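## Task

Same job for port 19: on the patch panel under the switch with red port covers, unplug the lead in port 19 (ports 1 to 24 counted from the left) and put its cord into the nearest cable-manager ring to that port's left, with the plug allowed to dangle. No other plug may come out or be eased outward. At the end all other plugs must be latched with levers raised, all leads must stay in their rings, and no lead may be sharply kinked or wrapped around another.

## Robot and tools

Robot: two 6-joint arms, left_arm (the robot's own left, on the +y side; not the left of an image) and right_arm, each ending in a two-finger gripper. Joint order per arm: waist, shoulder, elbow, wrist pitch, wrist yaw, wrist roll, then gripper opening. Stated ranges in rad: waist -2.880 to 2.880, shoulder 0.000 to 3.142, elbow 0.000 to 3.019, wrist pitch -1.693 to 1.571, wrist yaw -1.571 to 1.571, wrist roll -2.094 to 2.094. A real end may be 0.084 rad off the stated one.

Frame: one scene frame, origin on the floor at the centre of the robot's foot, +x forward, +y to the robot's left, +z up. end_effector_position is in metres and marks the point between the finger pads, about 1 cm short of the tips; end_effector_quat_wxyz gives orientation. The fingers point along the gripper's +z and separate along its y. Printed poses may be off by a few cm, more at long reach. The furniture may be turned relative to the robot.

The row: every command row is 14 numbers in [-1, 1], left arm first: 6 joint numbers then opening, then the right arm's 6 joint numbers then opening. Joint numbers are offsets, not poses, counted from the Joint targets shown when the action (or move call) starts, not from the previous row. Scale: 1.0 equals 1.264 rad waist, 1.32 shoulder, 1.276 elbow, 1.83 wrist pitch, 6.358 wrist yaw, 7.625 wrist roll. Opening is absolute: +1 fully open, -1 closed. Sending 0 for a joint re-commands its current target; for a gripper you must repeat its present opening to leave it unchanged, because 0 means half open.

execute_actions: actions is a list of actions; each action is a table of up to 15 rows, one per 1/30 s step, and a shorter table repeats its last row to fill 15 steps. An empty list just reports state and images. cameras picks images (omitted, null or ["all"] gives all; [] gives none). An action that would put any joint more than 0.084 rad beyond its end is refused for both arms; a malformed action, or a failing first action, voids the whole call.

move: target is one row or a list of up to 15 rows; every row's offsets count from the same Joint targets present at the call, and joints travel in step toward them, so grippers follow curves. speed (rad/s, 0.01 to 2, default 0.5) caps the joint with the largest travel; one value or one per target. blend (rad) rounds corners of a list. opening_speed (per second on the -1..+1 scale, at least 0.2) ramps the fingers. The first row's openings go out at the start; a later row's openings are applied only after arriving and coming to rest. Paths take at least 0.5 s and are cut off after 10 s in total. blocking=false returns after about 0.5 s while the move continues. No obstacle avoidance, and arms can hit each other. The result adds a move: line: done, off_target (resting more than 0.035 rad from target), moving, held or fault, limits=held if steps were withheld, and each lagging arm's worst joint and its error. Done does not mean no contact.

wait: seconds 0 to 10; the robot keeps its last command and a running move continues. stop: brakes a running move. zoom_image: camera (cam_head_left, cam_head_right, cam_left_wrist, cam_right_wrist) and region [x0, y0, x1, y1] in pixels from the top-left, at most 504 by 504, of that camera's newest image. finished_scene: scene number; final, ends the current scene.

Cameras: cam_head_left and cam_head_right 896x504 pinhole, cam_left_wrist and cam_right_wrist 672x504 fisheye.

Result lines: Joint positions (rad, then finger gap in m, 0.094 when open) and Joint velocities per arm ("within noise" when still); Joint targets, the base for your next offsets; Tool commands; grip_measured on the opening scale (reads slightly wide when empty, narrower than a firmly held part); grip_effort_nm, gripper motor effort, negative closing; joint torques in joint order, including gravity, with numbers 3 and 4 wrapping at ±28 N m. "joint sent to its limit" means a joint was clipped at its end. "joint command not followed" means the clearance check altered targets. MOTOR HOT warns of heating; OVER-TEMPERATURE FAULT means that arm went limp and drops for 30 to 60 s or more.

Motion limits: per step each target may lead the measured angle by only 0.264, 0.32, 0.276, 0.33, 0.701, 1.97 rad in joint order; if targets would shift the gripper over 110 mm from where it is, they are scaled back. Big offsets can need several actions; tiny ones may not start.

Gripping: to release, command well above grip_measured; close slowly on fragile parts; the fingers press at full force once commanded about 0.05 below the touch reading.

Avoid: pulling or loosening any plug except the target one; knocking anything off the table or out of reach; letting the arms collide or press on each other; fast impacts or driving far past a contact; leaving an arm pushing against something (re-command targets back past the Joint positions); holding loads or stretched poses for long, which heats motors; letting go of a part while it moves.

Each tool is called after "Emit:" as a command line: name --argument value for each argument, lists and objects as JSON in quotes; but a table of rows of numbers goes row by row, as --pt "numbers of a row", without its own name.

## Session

Scene 1 succeeded. Scene 2 now.

Emit:
execute_actions --actions '[]'

Emit:
zoom_image --camera "cam_head_left" --region '[330, 180, 670, 320]'

Emit:
zoom_image --camera "cam_head_right" --region '[250, 180, 590, 320]'

Scene clock: 0.00 s.
left_arm: end_effector_position=(+0.3593, +0.1890, +0.8090) grip_measured=+1.000 grip_effort_nm=n/a end_effector_quat_wxyz=(+0.381, +0.221, +0.666, -0.602) | right_arm: end_effector_position=(+0.5047, -0.3185, +0.9406) grip_measured=+1.000 grip_effort_nm=n/a end_effector_quat_wxyz=(+0.353, +0.214, +0.909, +0.062)
Joint positions: left_arm=[1.48 1.5 0.69 1.521 1.454 0.016 0.094] | right_arm=[-0.968 0.488 0.43 0.69 0.427 -0.021 0.094]
Joint velocities: within noise
Joint torques (N m): no reading
Motor temperatures (°C): left_arm=[26 35 25 22 25 26 28] | right_arm=[31 29 25 22 25 21 24]
Heat: left arm: hottest shoulder 35 °C; right arm: hottest waist 31 °C.
Joint targets: left_arm=[1.481 1.508 0.681 1.523 1.453 0.015] | right_arm=[-0.968 0.487 0.436 0.694 0.427 -0.021]
Tool commands: left_gripper/opening=+1.0 right_gripper/opening=+1.0

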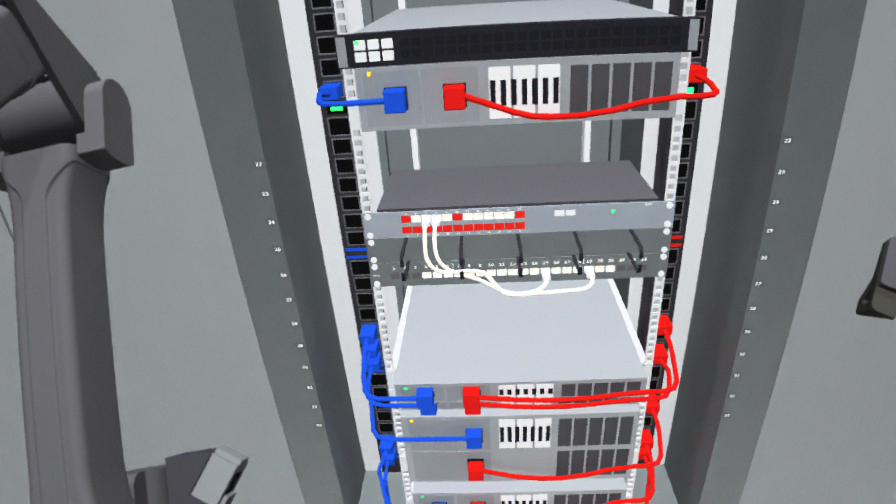

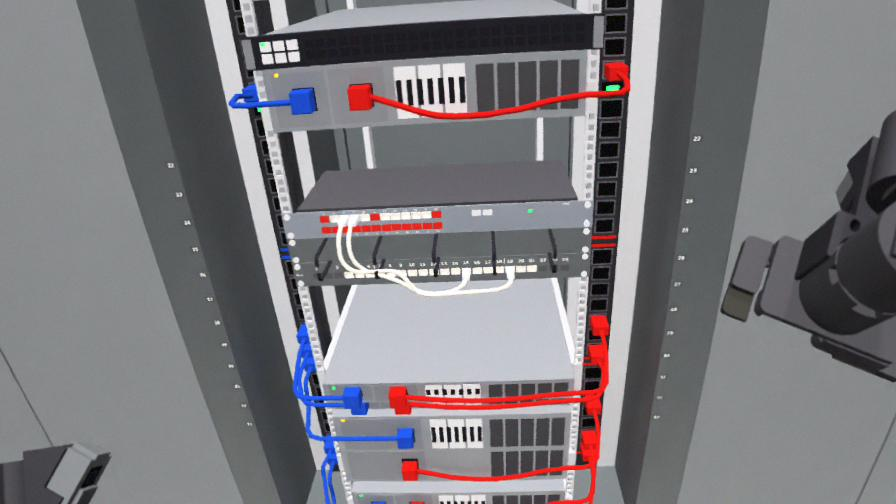

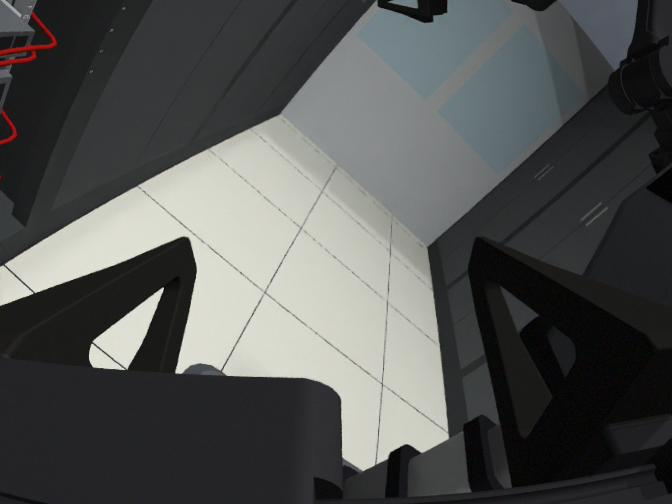

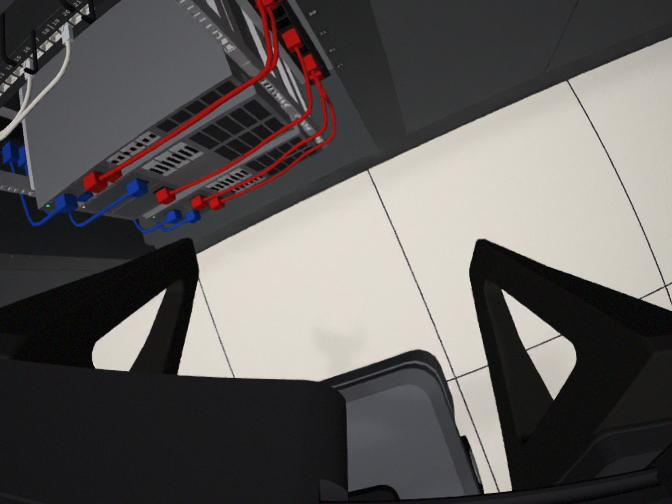

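Scaled by 1.482 from the camera's 896x504 image, which has a finer 1280x720 frame.

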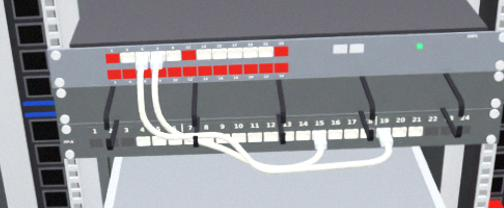

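Scaled by 1.482 from the camera's 896x504 image, which has a finer 1280x720 frame.

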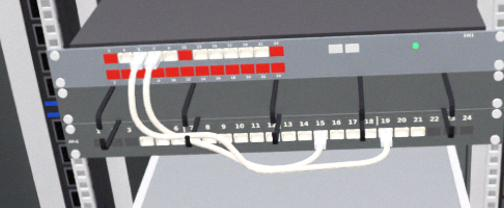

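Emit:
zoom_image --camera "cam_head_left" --region '[395, 205, 515, 305]'

Emit:
zoom_image --camera "cam_head_right" --region '[315, 205, 435, 305]'

Emit:
zoom_image --camera "cam_head_left" --region '[500, 225, 620, 305]'

Emit:
zoom_image --camera "cam_head_right" --region '[420, 225, 540, 305]'

Scaled by 4.200 from the camera's 896x504 image, which has a finer 1280x720 frame.

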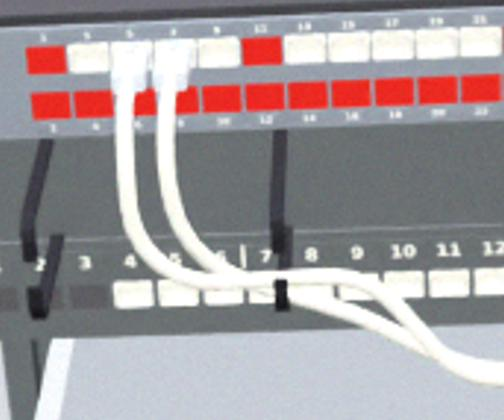

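Scaled by 4.200 from the camera's 896x504 image, which has a finer 1280x720 frame.

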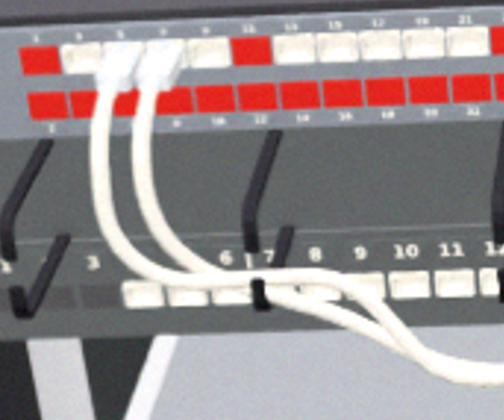

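Scaled by 4.200 from the camera's 896x504 image, which has a finer 1280x720 frame.

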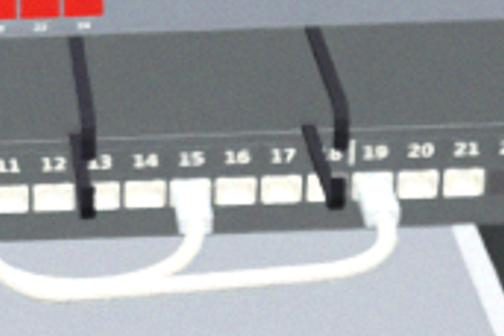

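Scaled by 4.200 from the camera's 896x504 image, which has a finer 1280x720 frame.

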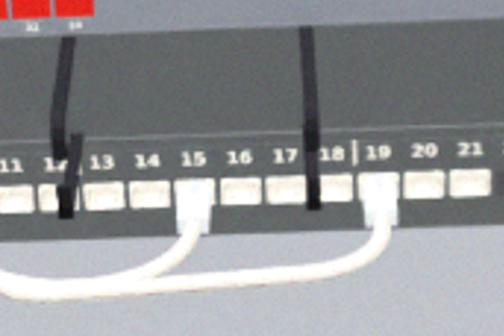

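Emit:
move --target '[0,0,0,0,0,0,-0.5,-0.0702,0.76,0.68,0.23,-0.1363,0.1346,-0.25]' --speed 0.6

Scene clock: 160.83 s.
left_arm: end_effector_position=(+0.3593, +0.1890, +0.8090) grip_measured=-0.498 grip_effort_nm=-0.120 end_effector_quat_wxyz=(+0.381, +0.221, +0.666, -0.602) | right_arm: end_effector_position=(+0.7106, -0.1004, +0.7843) grip_measured=-0.249 grip_effort_nm=-0.046 end_effector_quat_wxyz=(+0.290, +0.405, +0.642, +0.583)
Joint positions: left_arm=[1.48 1.5 0.69 1.521 1.454 0.016 0.024] | right_arm=[-1.039 1.483 1.291 1.097 -0.437 0.991 0.035]
Joint velocities: within noise
Joint torques (N m): left_arm=[-3.19 -9.93 -4.7 1.28 0.44 -0.02] | right_arm=[7.18 -14.92 2.4 2.19 -0.52 0.24]
Motor temperatures (°C): left_arm=[26 35 28 22 26 26 27] | right_arm=[30 30 25 23 25 21 23]
Heat: left arm: hottest shoulder 35 °C; right arm: hottest waist 30 °C.
Joint targets: left_arm=[1.481 1.508 0.681 1.523 1.453 0.015] | right_arm=[-1.057 1.491 1.303 1.114 -0.440 1.006]
move: done

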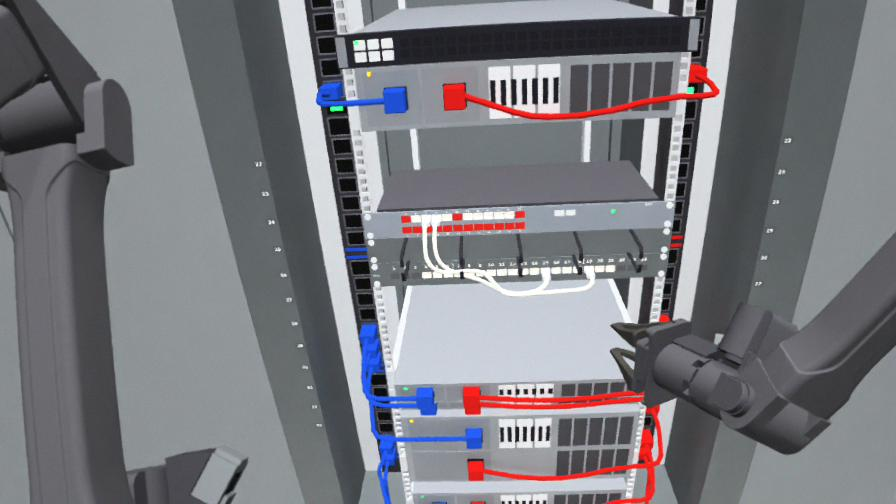

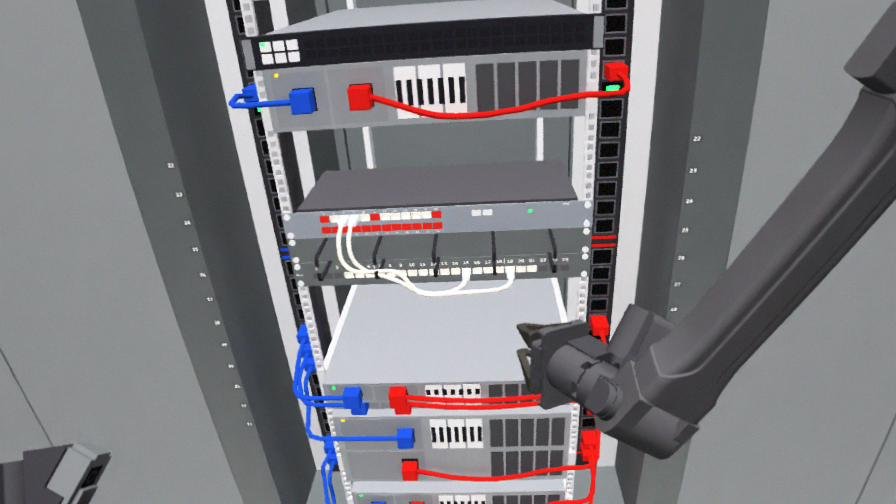

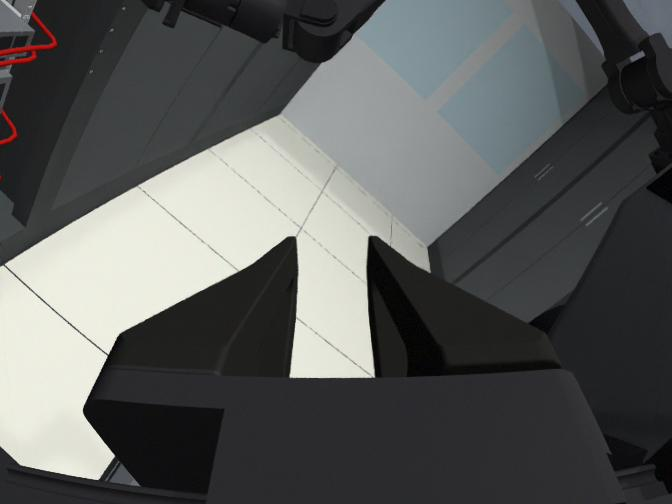

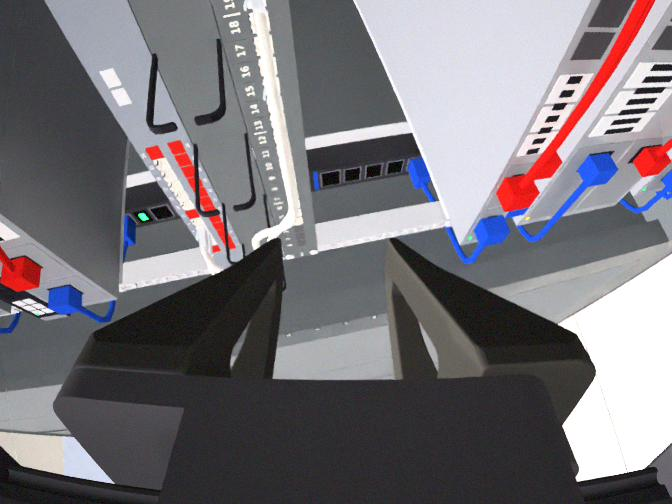

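Emit:
move --target '[0,0,0,0,0,0,-0.5,0.0293,0.0826,0.2367,-0.0077,0.0013,-0.0029,-0.25]' --speed 0.3

Emit:
zoom_image --camera "cam_head_left" --region '[520, 225, 640, 325]'

Scene clock: 200.53 s.
left_arm: end_effector_position=(+0.3593, +0.1890, +0.8090) grip_measured=-0.498 grip_effort_nm=-0.115 end_effector_quat_wxyz=(+0.381, +0.221, +0.666, -0.602) | right_arm: end_effector_position=(+0.8046, -0.1149, +0.7962) grip_measured=-0.249 grip_effort_nm=-0.042 end_effector_quat_wxyz=(+0.375, +0.384, +0.597, +0.596)
Joint positions: left_arm=[1.48 1.5 0.69 1.521 1.454 0.016 0.024] | right_arm=[-1.039 1.575 1.582 1.097 -0.434 0.992 0.035]
Joint velocities: within noise
Joint torques (N m): left_arm=[-3.19 -9.88 -4.67 1.28 0.43 -0.02] | right_arm=[10.75 -15.5 4.83 1.68 -0.26 0]
Motor temperatures (°C): left_arm=[26 35 28 22 26 26 27] | right_arm=[30 34 25 23 25 21 23]
Heat: left arm: hottest shoulder 35 °C; right arm: hottest shoulder 34 °C.
Joint targets: left_arm=[1.481 1.508 0.681 1.523 1.453 0.015] | right_arm=[-1.020 1.600 1.605 1.100 -0.432 0.983]
move: done

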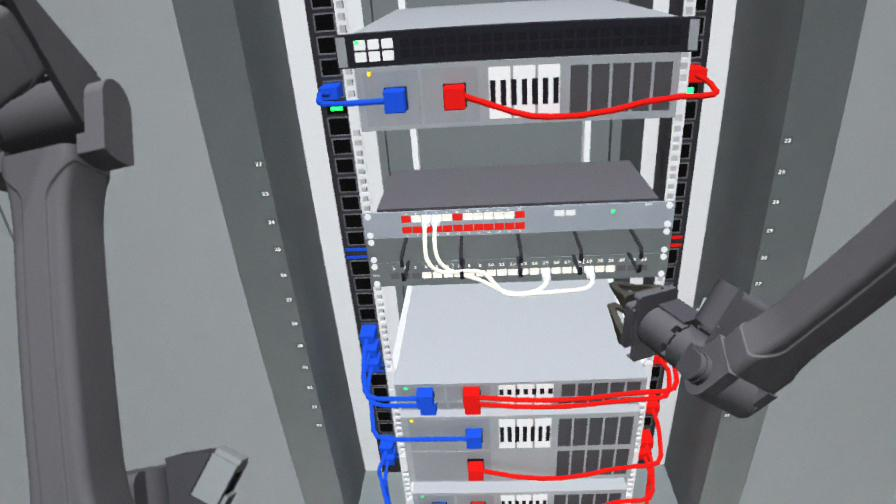

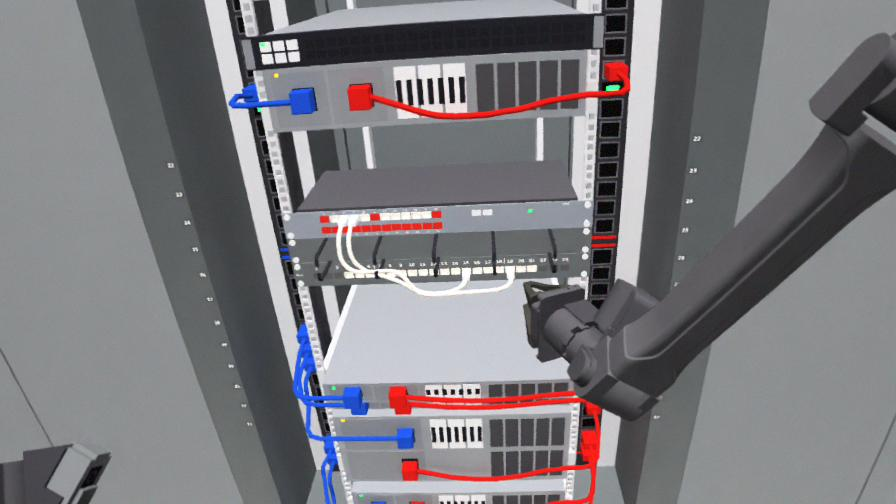

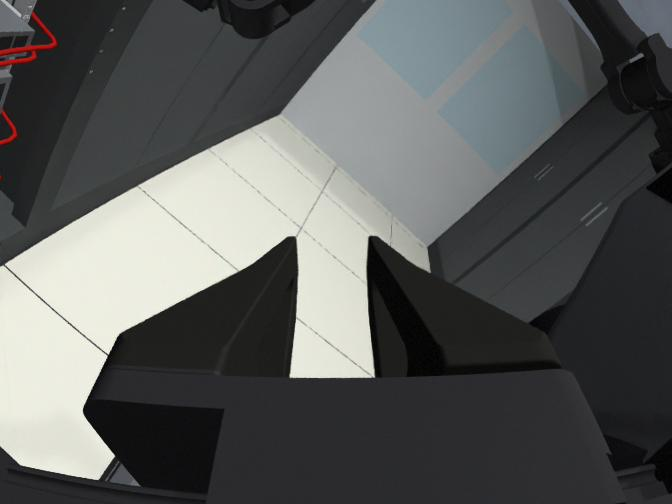

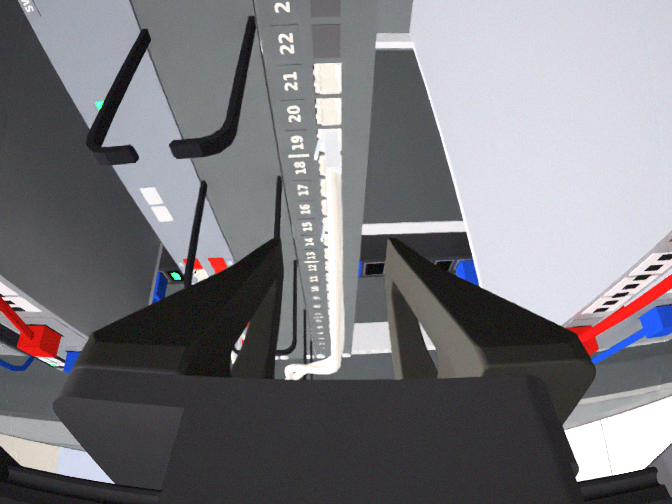

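Scaled by 4.200 from the camera's 896x504 image, which has a finer 1280x720 frame.

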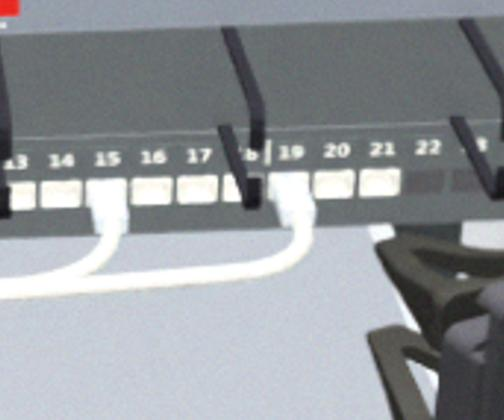

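Emit:
zoom_image --camera "cam_right_wrist" --region '[260, 60, 400, 260]'

Scaled by 2.520 from the camera's 672x504 image, which has a finer 960x720 frame.

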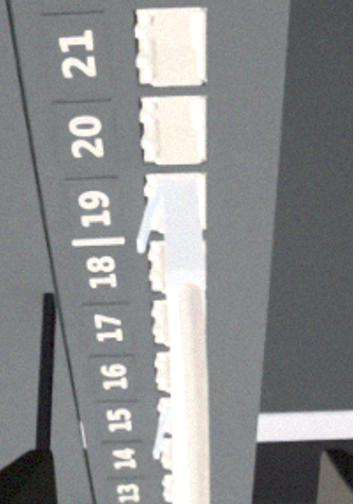

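Emit:
move --target '[0,0,0,0,0,0,-0.5,0.0202,0.0243,0.0909,-0.0492,0.0017,-0.0033,-0.25]' --speed 0.15 --cameras '["cam_right_wrist","cam_head_left"]'

Emit:
zoom_image --camera "cam_head_left" --region '[550, 235, 650, 315]'

Emit:
zoom_image --camera "cam_right_wrist" --region '[230, 120, 430, 320]'

Scene clock: 255.83 s.
left_arm: end_effector_position=(+0.3593, +0.1890, +0.8090) grip_measured=-0.498 grip_effort_nm=-0.110 end_effector_quat_wxyz=(+0.381, +0.221, +0.666, -0.602) | right_arm: end_effector_position=(+0.8352, -0.1050, +0.7995) grip_measured=-0.249 grip_effort_nm=-0.042 end_effector_quat_wxyz=(+0.379, +0.384, +0.593, +0.597)
Joint positions: left_arm=[1.48 1.5 0.69 1.521 1.454 0.016 0.024] | right_arm=[-1.015 1.607 1.693 1.021 -0.424 0.973 0.035]
Joint velocities: within noise
Joint torques (N m): left_arm=[-3.31 -9.99 -4.66 1.31 0.45 -0.01] | right_arm=[11.4 -16.44 5.87 1.1 -0.27 -0.07]
Motor temperatures (°C): left_arm=[26 35 28 22 26 26 27] | right_arm=[31 36 26 23 25 21 23]
Heat: left arm: hottest shoulder 35 °C; right arm: hottest shoulder 36 °C.
Joint targets: left_arm=[1.481 1.508 0.681 1.523 1.453 0.015] | right_arm=[-0.995 1.632 1.721 1.011 -0.421 0.958]
move: done
Images, in order (width x height): cam_head_left 896x504, cam_right_wrist 672x504.

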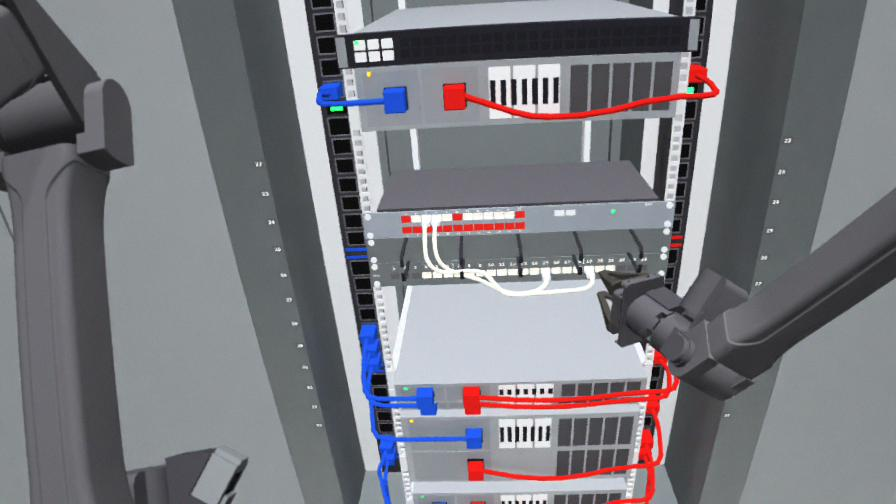

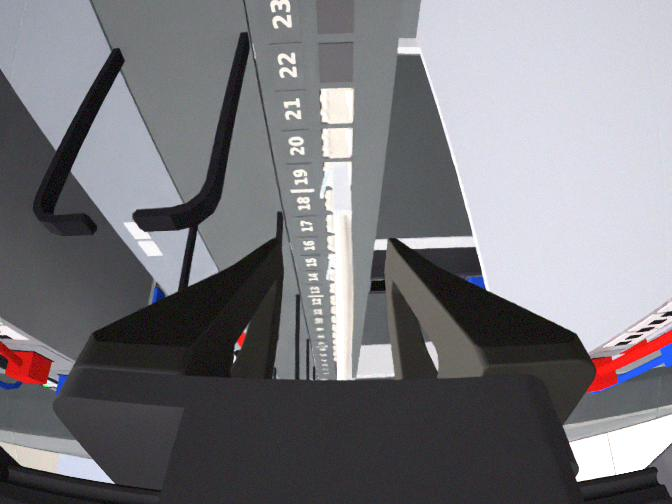

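Scaled by 5.040 from the camera's 896x504 image, which has a finer 1280x720 frame.

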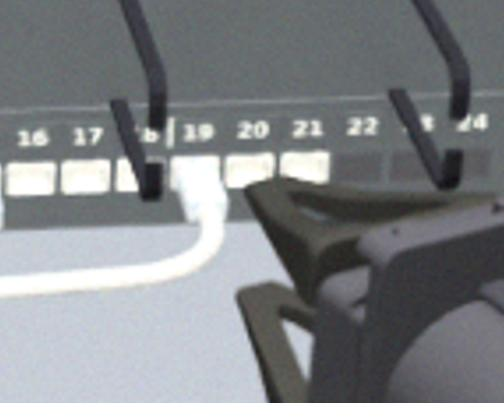

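Scaled by 2.520 from the camera's 672x504 image, which has a finer 960x720 frame.

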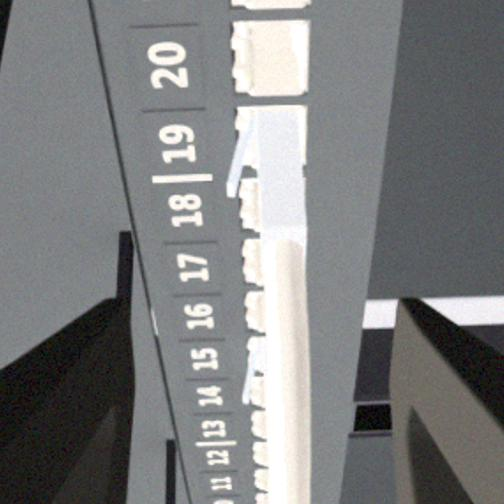

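Emit:
move --target '[0,0,0,0,0,0,-0.5,0.0131,0.0235,0.0615,-0.026,0.0011,-0.0022,-0.4]' --speed 0.12 --opening_speed 0.5 --cameras '["cam_right_wrist","cam_head_left"]'

Emit:
zoom_image --camera "cam_head_left" --region '[550, 235, 650, 315]'

Emit:
zoom_image --camera "cam_right_wrist" --region '[230, 120, 430, 320]'

Scene clock: 287.07 s.
left_arm: end_effector_position=(+0.3593, +0.1890, +0.8090) grip_measured=-0.498 grip_effort_nm=-0.110 end_effector_quat_wxyz=(+0.381, +0.221, +0.666, -0.602) | right_arm: end_effector_position=(+0.8519, -0.0955, +0.7983) grip_measured=-0.398 grip_effort_nm=-0.046 end_effector_quat_wxyz=(+0.381, +0.383, +0.592, +0.597)
Joint positions: left_arm=[1.48 1.5 0.69 1.521 1.454 0.016 0.024] | right_arm=[-0.999 1.638 1.77 0.973 -0.416 0.956 0.028]
Joint velocities: within noise
Joint torques (N m): left_arm=[-3.49 -9.82 -4.68 1.26 0.44 0] | right_arm=[11.81 -16.62 6.34 1.16 -0.26 -0.06]
Motor temperatures (°C): left_arm=[26 35 28 22 26 26 27] | right_arm=[31 35 27 23 25 21 23]
Heat: left arm: hottest shoulder 35 °C; right arm: hottest shoulder 35 °C.
Joint targets: left_arm=[1.481 1.508 0.681 1.523 1.453 0.015] | right_arm=[-0.978 1.663 1.800 0.963 -0.413 0.941]
move: done
Images, in order (width x height): cam_head_left 896x504, cam_right_wrist 672x504.

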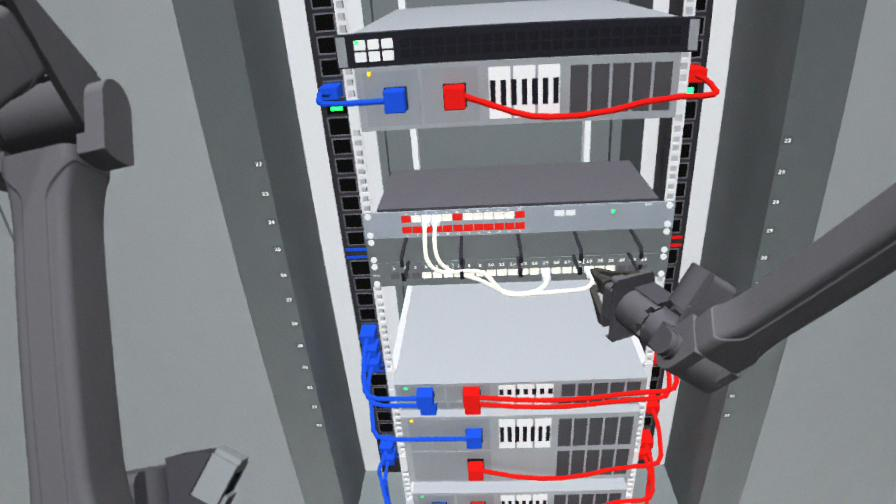

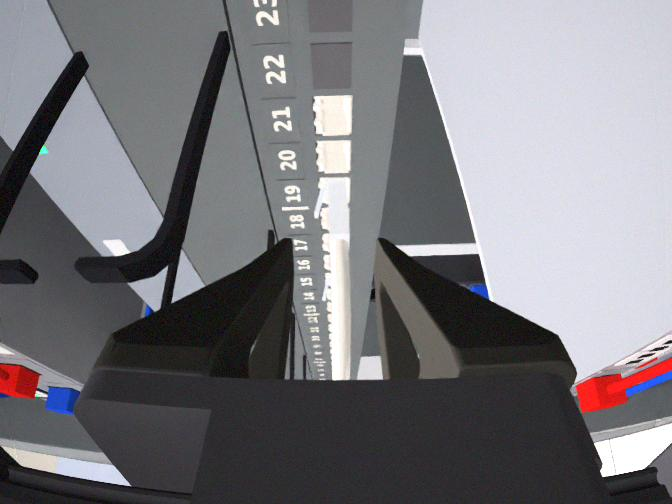

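Scaled by 5.040 from the camera's 896x504 image, which has a finer 1280x720 frame.

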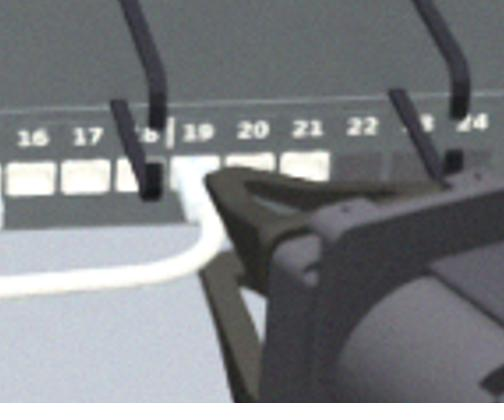

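Scaled by 2.520 from the camera's 672x504 image, which has a finer 960x720 frame.

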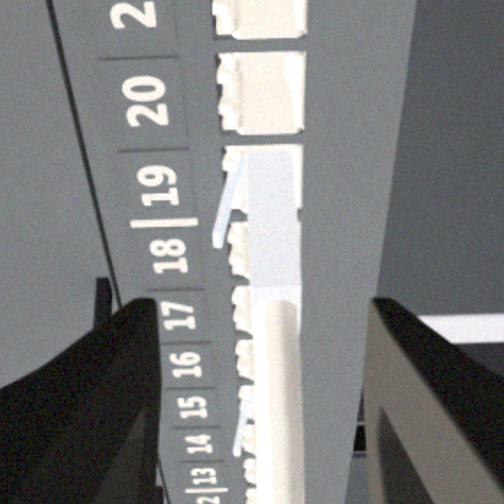

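Emit:
move --target '[0,0,0,0,0,0,-0.5,0.0028,0.011,0.0375,-0.0183,0,0,-0.4]' --speed 0.08 --cameras '["cam_right_wrist","cam_head_left"]'

Emit:
zoom_image --camera "cam_head_left" --region '[560, 245, 620, 305]'

Emit:
zoom_image --camera "cam_right_wrist" --region '[260, 150, 410, 300]'

Scene clock: 311.17 s.
left_arm: end_effector_position=(+0.3593, +0.1890, +0.8090) grip_measured=-0.498 grip_effort_nm=-0.115 end_effector_quat_wxyz=(+0.381, +0.221, +0.666, -0.602) | right_arm: end_effector_position=(+0.8633, -0.0940, +0.7981) grip_measured=-0.399 grip_effort_nm=-0.042 end_effector_quat_wxyz=(+0.380, +0.384, +0.592, +0.598)
Joint positions: left_arm=[1.48 1.5 0.69 1.521 1.454 0.016 0.024] | right_arm=[-0.996 1.653 1.816 0.939 -0.416 0.955 0.028]
Joint velocities: within noise
Joint torques (N m): left_arm=[-3.37 -9.93 -4.67 1.29 0.45 -0.01] | right_arm=[12.04 -16.97 6.76 1.01 -0.28 -0.06]
Motor temperatures (°C): left_arm=[26 35 29 22 26 26 27] | right_arm=[31 35 28 23 25 21 23]
Heat: left arm: hottest shoulder 35 °C; right arm: hottest shoulder 35 °C.
Joint targets: left_arm=[1.481 1.508 0.681 1.523 1.453 0.015] | right_arm=[-0.974 1.677 1.848 0.929 -0.414 0.942]
move: done
Images, in order (width x height): cam_head_left 896x504, cam_right_wrist 672x504.

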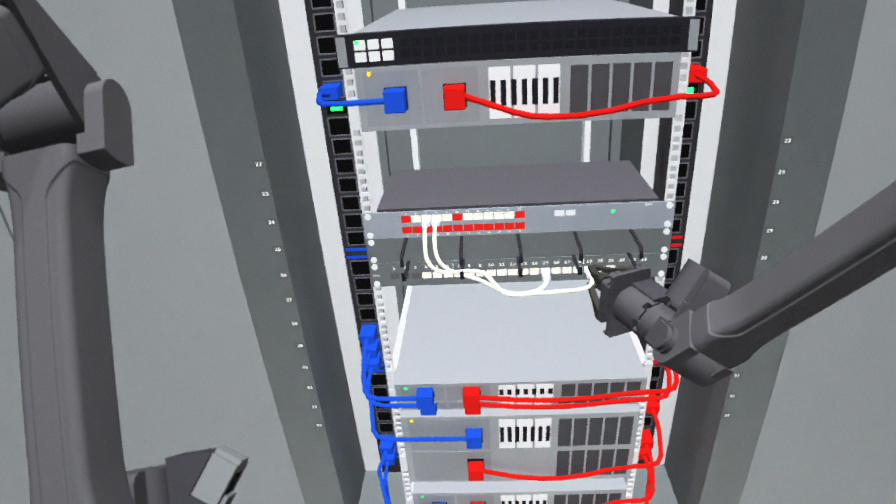

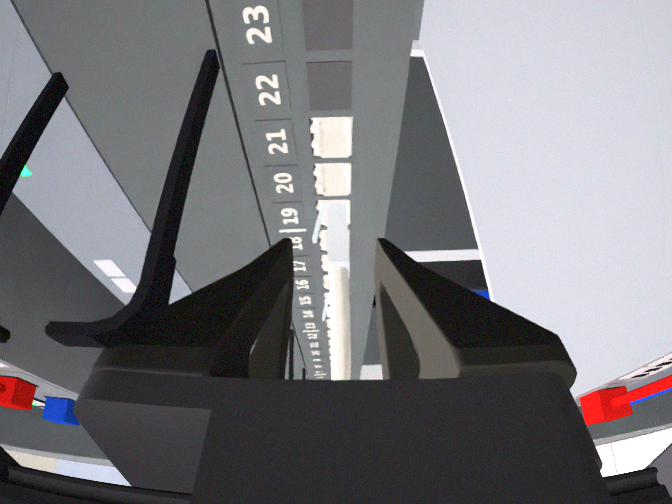

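Scaled by 8.400 from the camera's 896x504 image, which has a finer 1280x720 frame.

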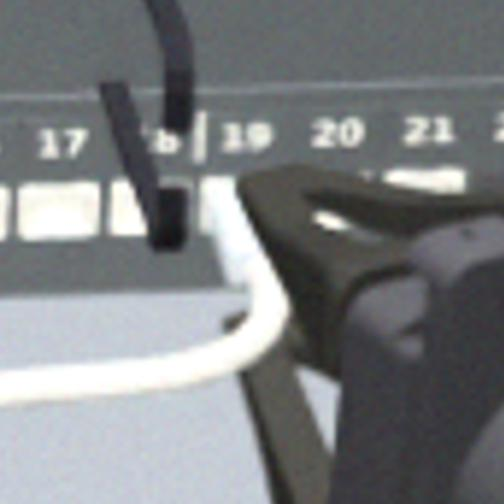

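Scaled by 3.360 from the camera's 672x504 image, which has a finer 960x720 frame.

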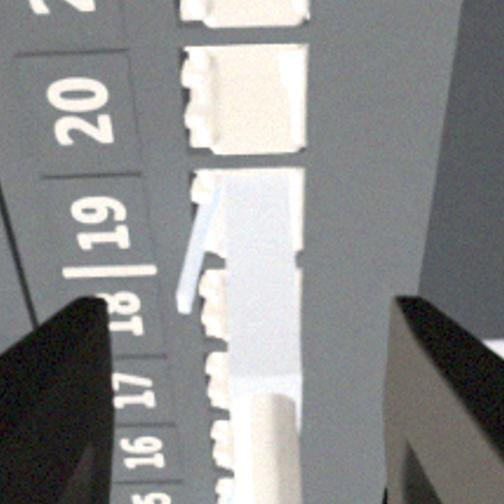

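Emit:
wait --seconds 0.1 --cameras '["cam_head_right","cam_head_left"]'

Emit:
zoom_image --camera "cam_head_right" --region '[480, 245, 540, 305]'

Emit:
zoom_image --camera "cam_head_left" --region '[575, 255, 605, 285]'

Scene clock: 330.30 s.
left_arm: end_effector_position=(+0.3593, +0.1890, +0.8090) grip_measured=-0.498 grip_effort_nm=-0.110 end_effector_quat_wxyz=(+0.381, +0.221, +0.666, -0.602) | right_arm: end_effector_position=(+0.8632, -0.0939, +0.7979) grip_measured=-0.399 grip_effort_nm=-0.042 end_effector_quat_wxyz=(+0.380, +0.384, +0.592, +0.598)
Joint positions: left_arm=[1.48 1.5 0.69 1.521 1.454 0.016 0.024] | right_arm=[-0.996 1.653 1.816 0.939 -0.416 0.955 0.028]
Joint velocities: within noise
Joint torques (N m): left_arm=[-3.31 -9.93 -4.67 1.26 0.45 -0.01] | right_arm=[11.99 -16.67 6.68 1.07 -0.29 -0.06]
Motor temperatures (°C): left_arm=[26 35 29 22 26 26 27] | right_arm=[32 34 28 23 25 21 23]
Heat: left arm: hottest shoulder 35 °C; right arm: hottest shoulder 34 °C.
Joint targets: left_arm=[1.481 1.508 0.681 1.523 1.453 0.015] | right_arm=[-0.974 1.677 1.848 0.929 -0.414 0.942]
Tool commands: left_gripper/opening=-0.5 right_gripper/opening=-0.4
wait: 0.10 s; at rest from the start
Images, in order (width x height): cam_head_left 896x504, cam_head_right 896x504.

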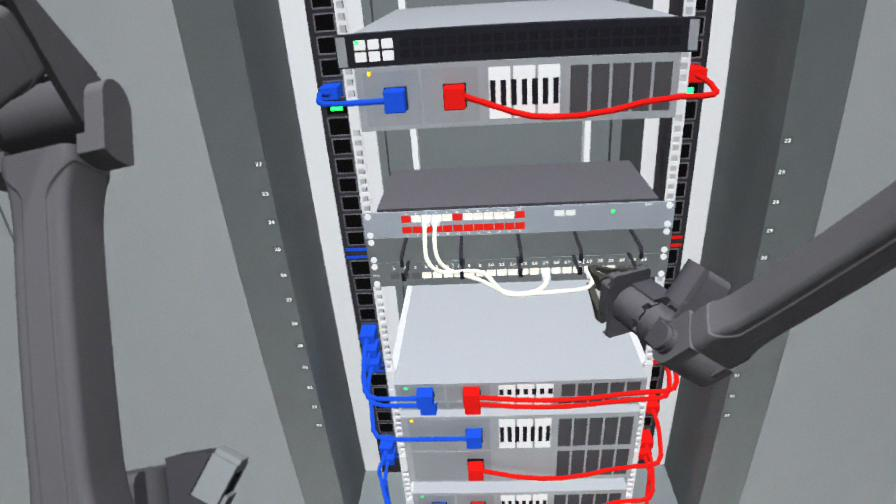

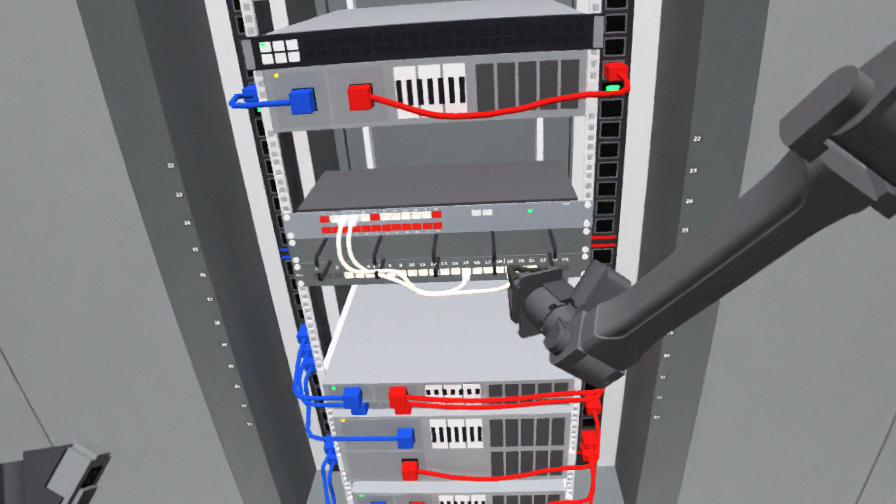

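Scaled by 8.400 from the camera's 896x504 image, which has a finer 1280x720 frame.

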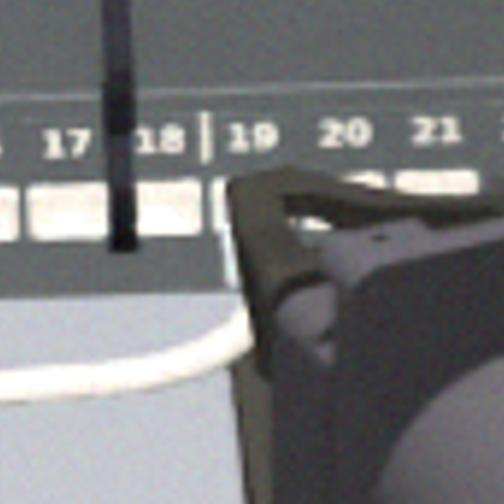

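Scaled by 16.800 from the camera's 896x504 image, which has a finer 1280x720 frame.

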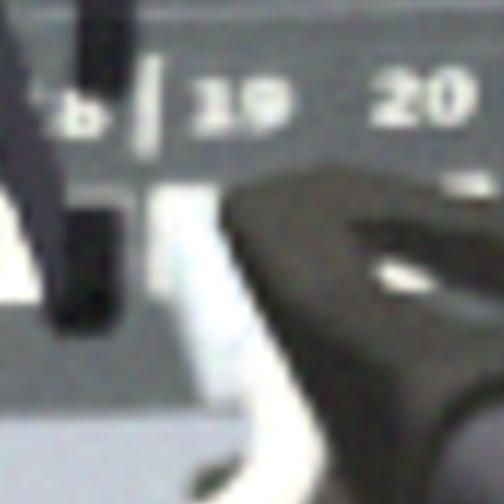

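Emit:
move --target '[0,0,0,0,0,0,-0.5,0.0055,0.0042,0.0035,0.0008,0,0,-0.4]' --speed 0.08 --cameras '["cam_head_right","cam_head_left","cam_right_wrist"]'

Emit:
zoom_image --camera "cam_head_right" --region '[490, 255, 520, 285]'

Emit:
zoom_image --camera "cam_head_left" --region '[575, 255, 605, 285]'

Emit:
zoom_image --camera "cam_right_wrist" --region '[260, 150, 410, 300]'

Scene clock: 356.70 s.
left_arm: end_effector_position=(+0.3593, +0.1890, +0.8090) grip_measured=-0.498 grip_effort_nm=-0.115 end_effector_quat_wxyz=(+0.381, +0.221, +0.666, -0.602) | right_arm: end_effector_position=(+0.8605, -0.0875, +0.7965) grip_measured=-0.399 grip_effort_nm=-0.042 end_effector_quat_wxyz=(+0.376, +0.385, +0.592, +0.600)
Joint positions: left_arm=[1.48 1.5 0.69 1.521 1.454 0.016 0.024] | right_arm=[-0.989 1.66 1.816 0.939 -0.416 0.955 0.028]
Joint velocities: within noise
Joint torques (N m): left_arm=[-3.31 -9.76 -4.67 1.26 0.44 -0.02] | right_arm=[12.22 -16.85 6.98 1.17 -0.28 -0.06]
Motor temperatures (°C): left_arm=[26 35 29 22 26 26 27] | right_arm=[32 34 28 23 25 22 23]
Heat: left arm: hottest shoulder 35 °C; right arm: hottest shoulder 34 °C.
Joint targets: left_arm=[1.481 1.508 0.681 1.523 1.453 0.015] | right_arm=[-0.967 1.683 1.852 0.931 -0.414 0.941]
move: off_target (right_arm); right_arm: the elbow is farthest, 0.036 rad from its target
Images, in order (width x height): cam_head_left 896x504, cam_head_right 896x504, cam_right_wrist 672x504.

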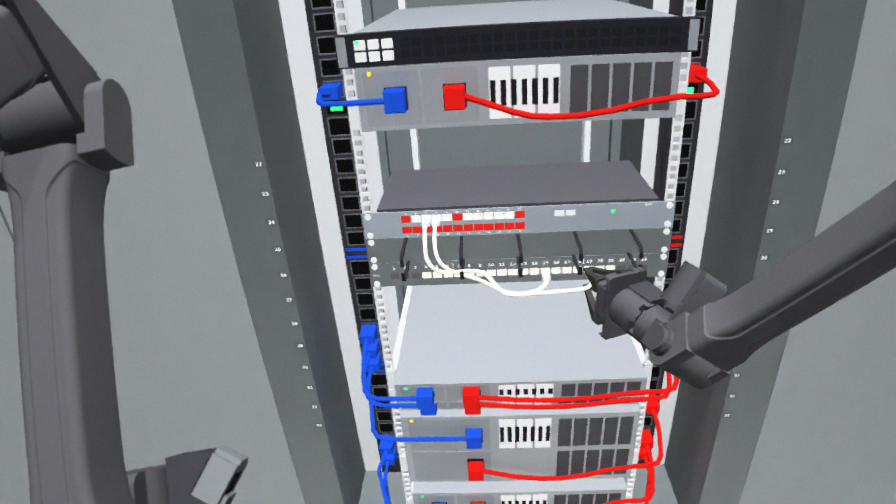

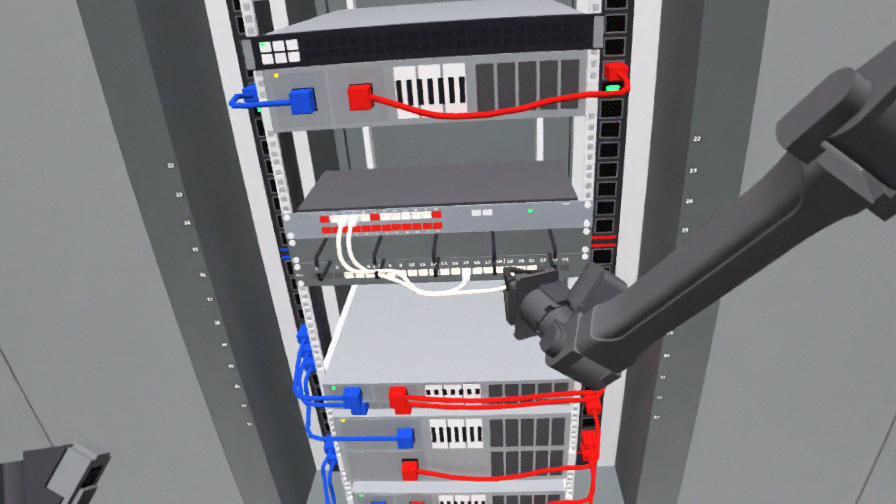

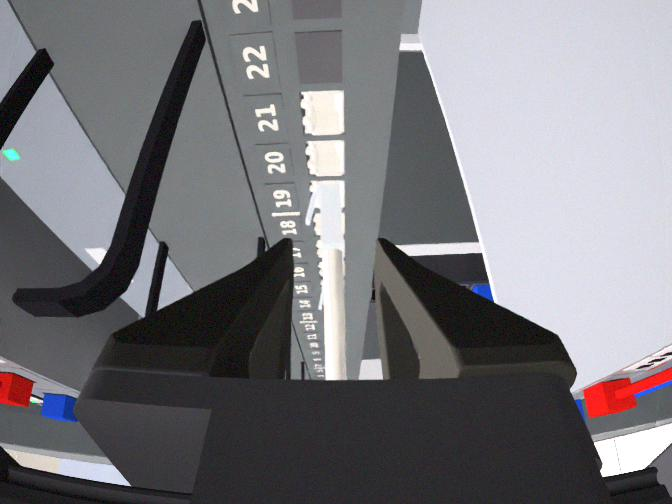

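Scaled by 16.800 from the camera's 896x504 image, which has a finer 1280x720 frame.

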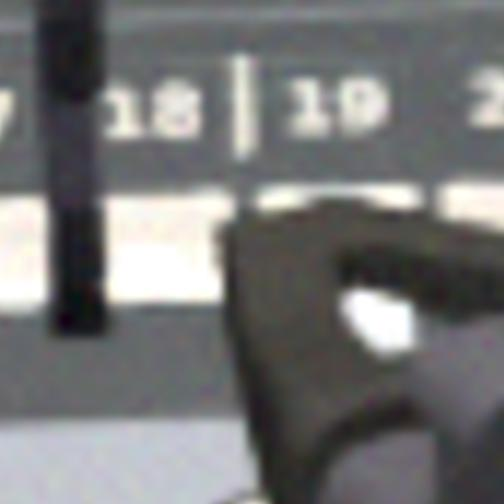

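Scaled by 16.800 from the camera's 896x504 image, which has a finer 1280x720 frame.

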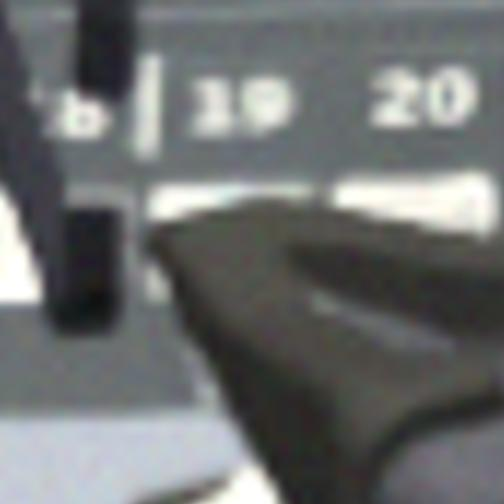

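Scaled by 3.360 from the camera's 672x504 image, which has a finer 960x720 frame.

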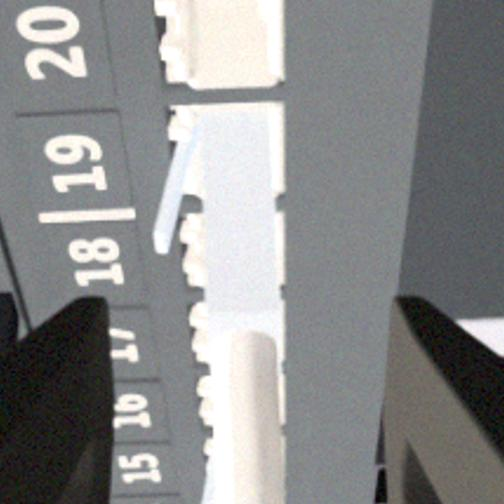

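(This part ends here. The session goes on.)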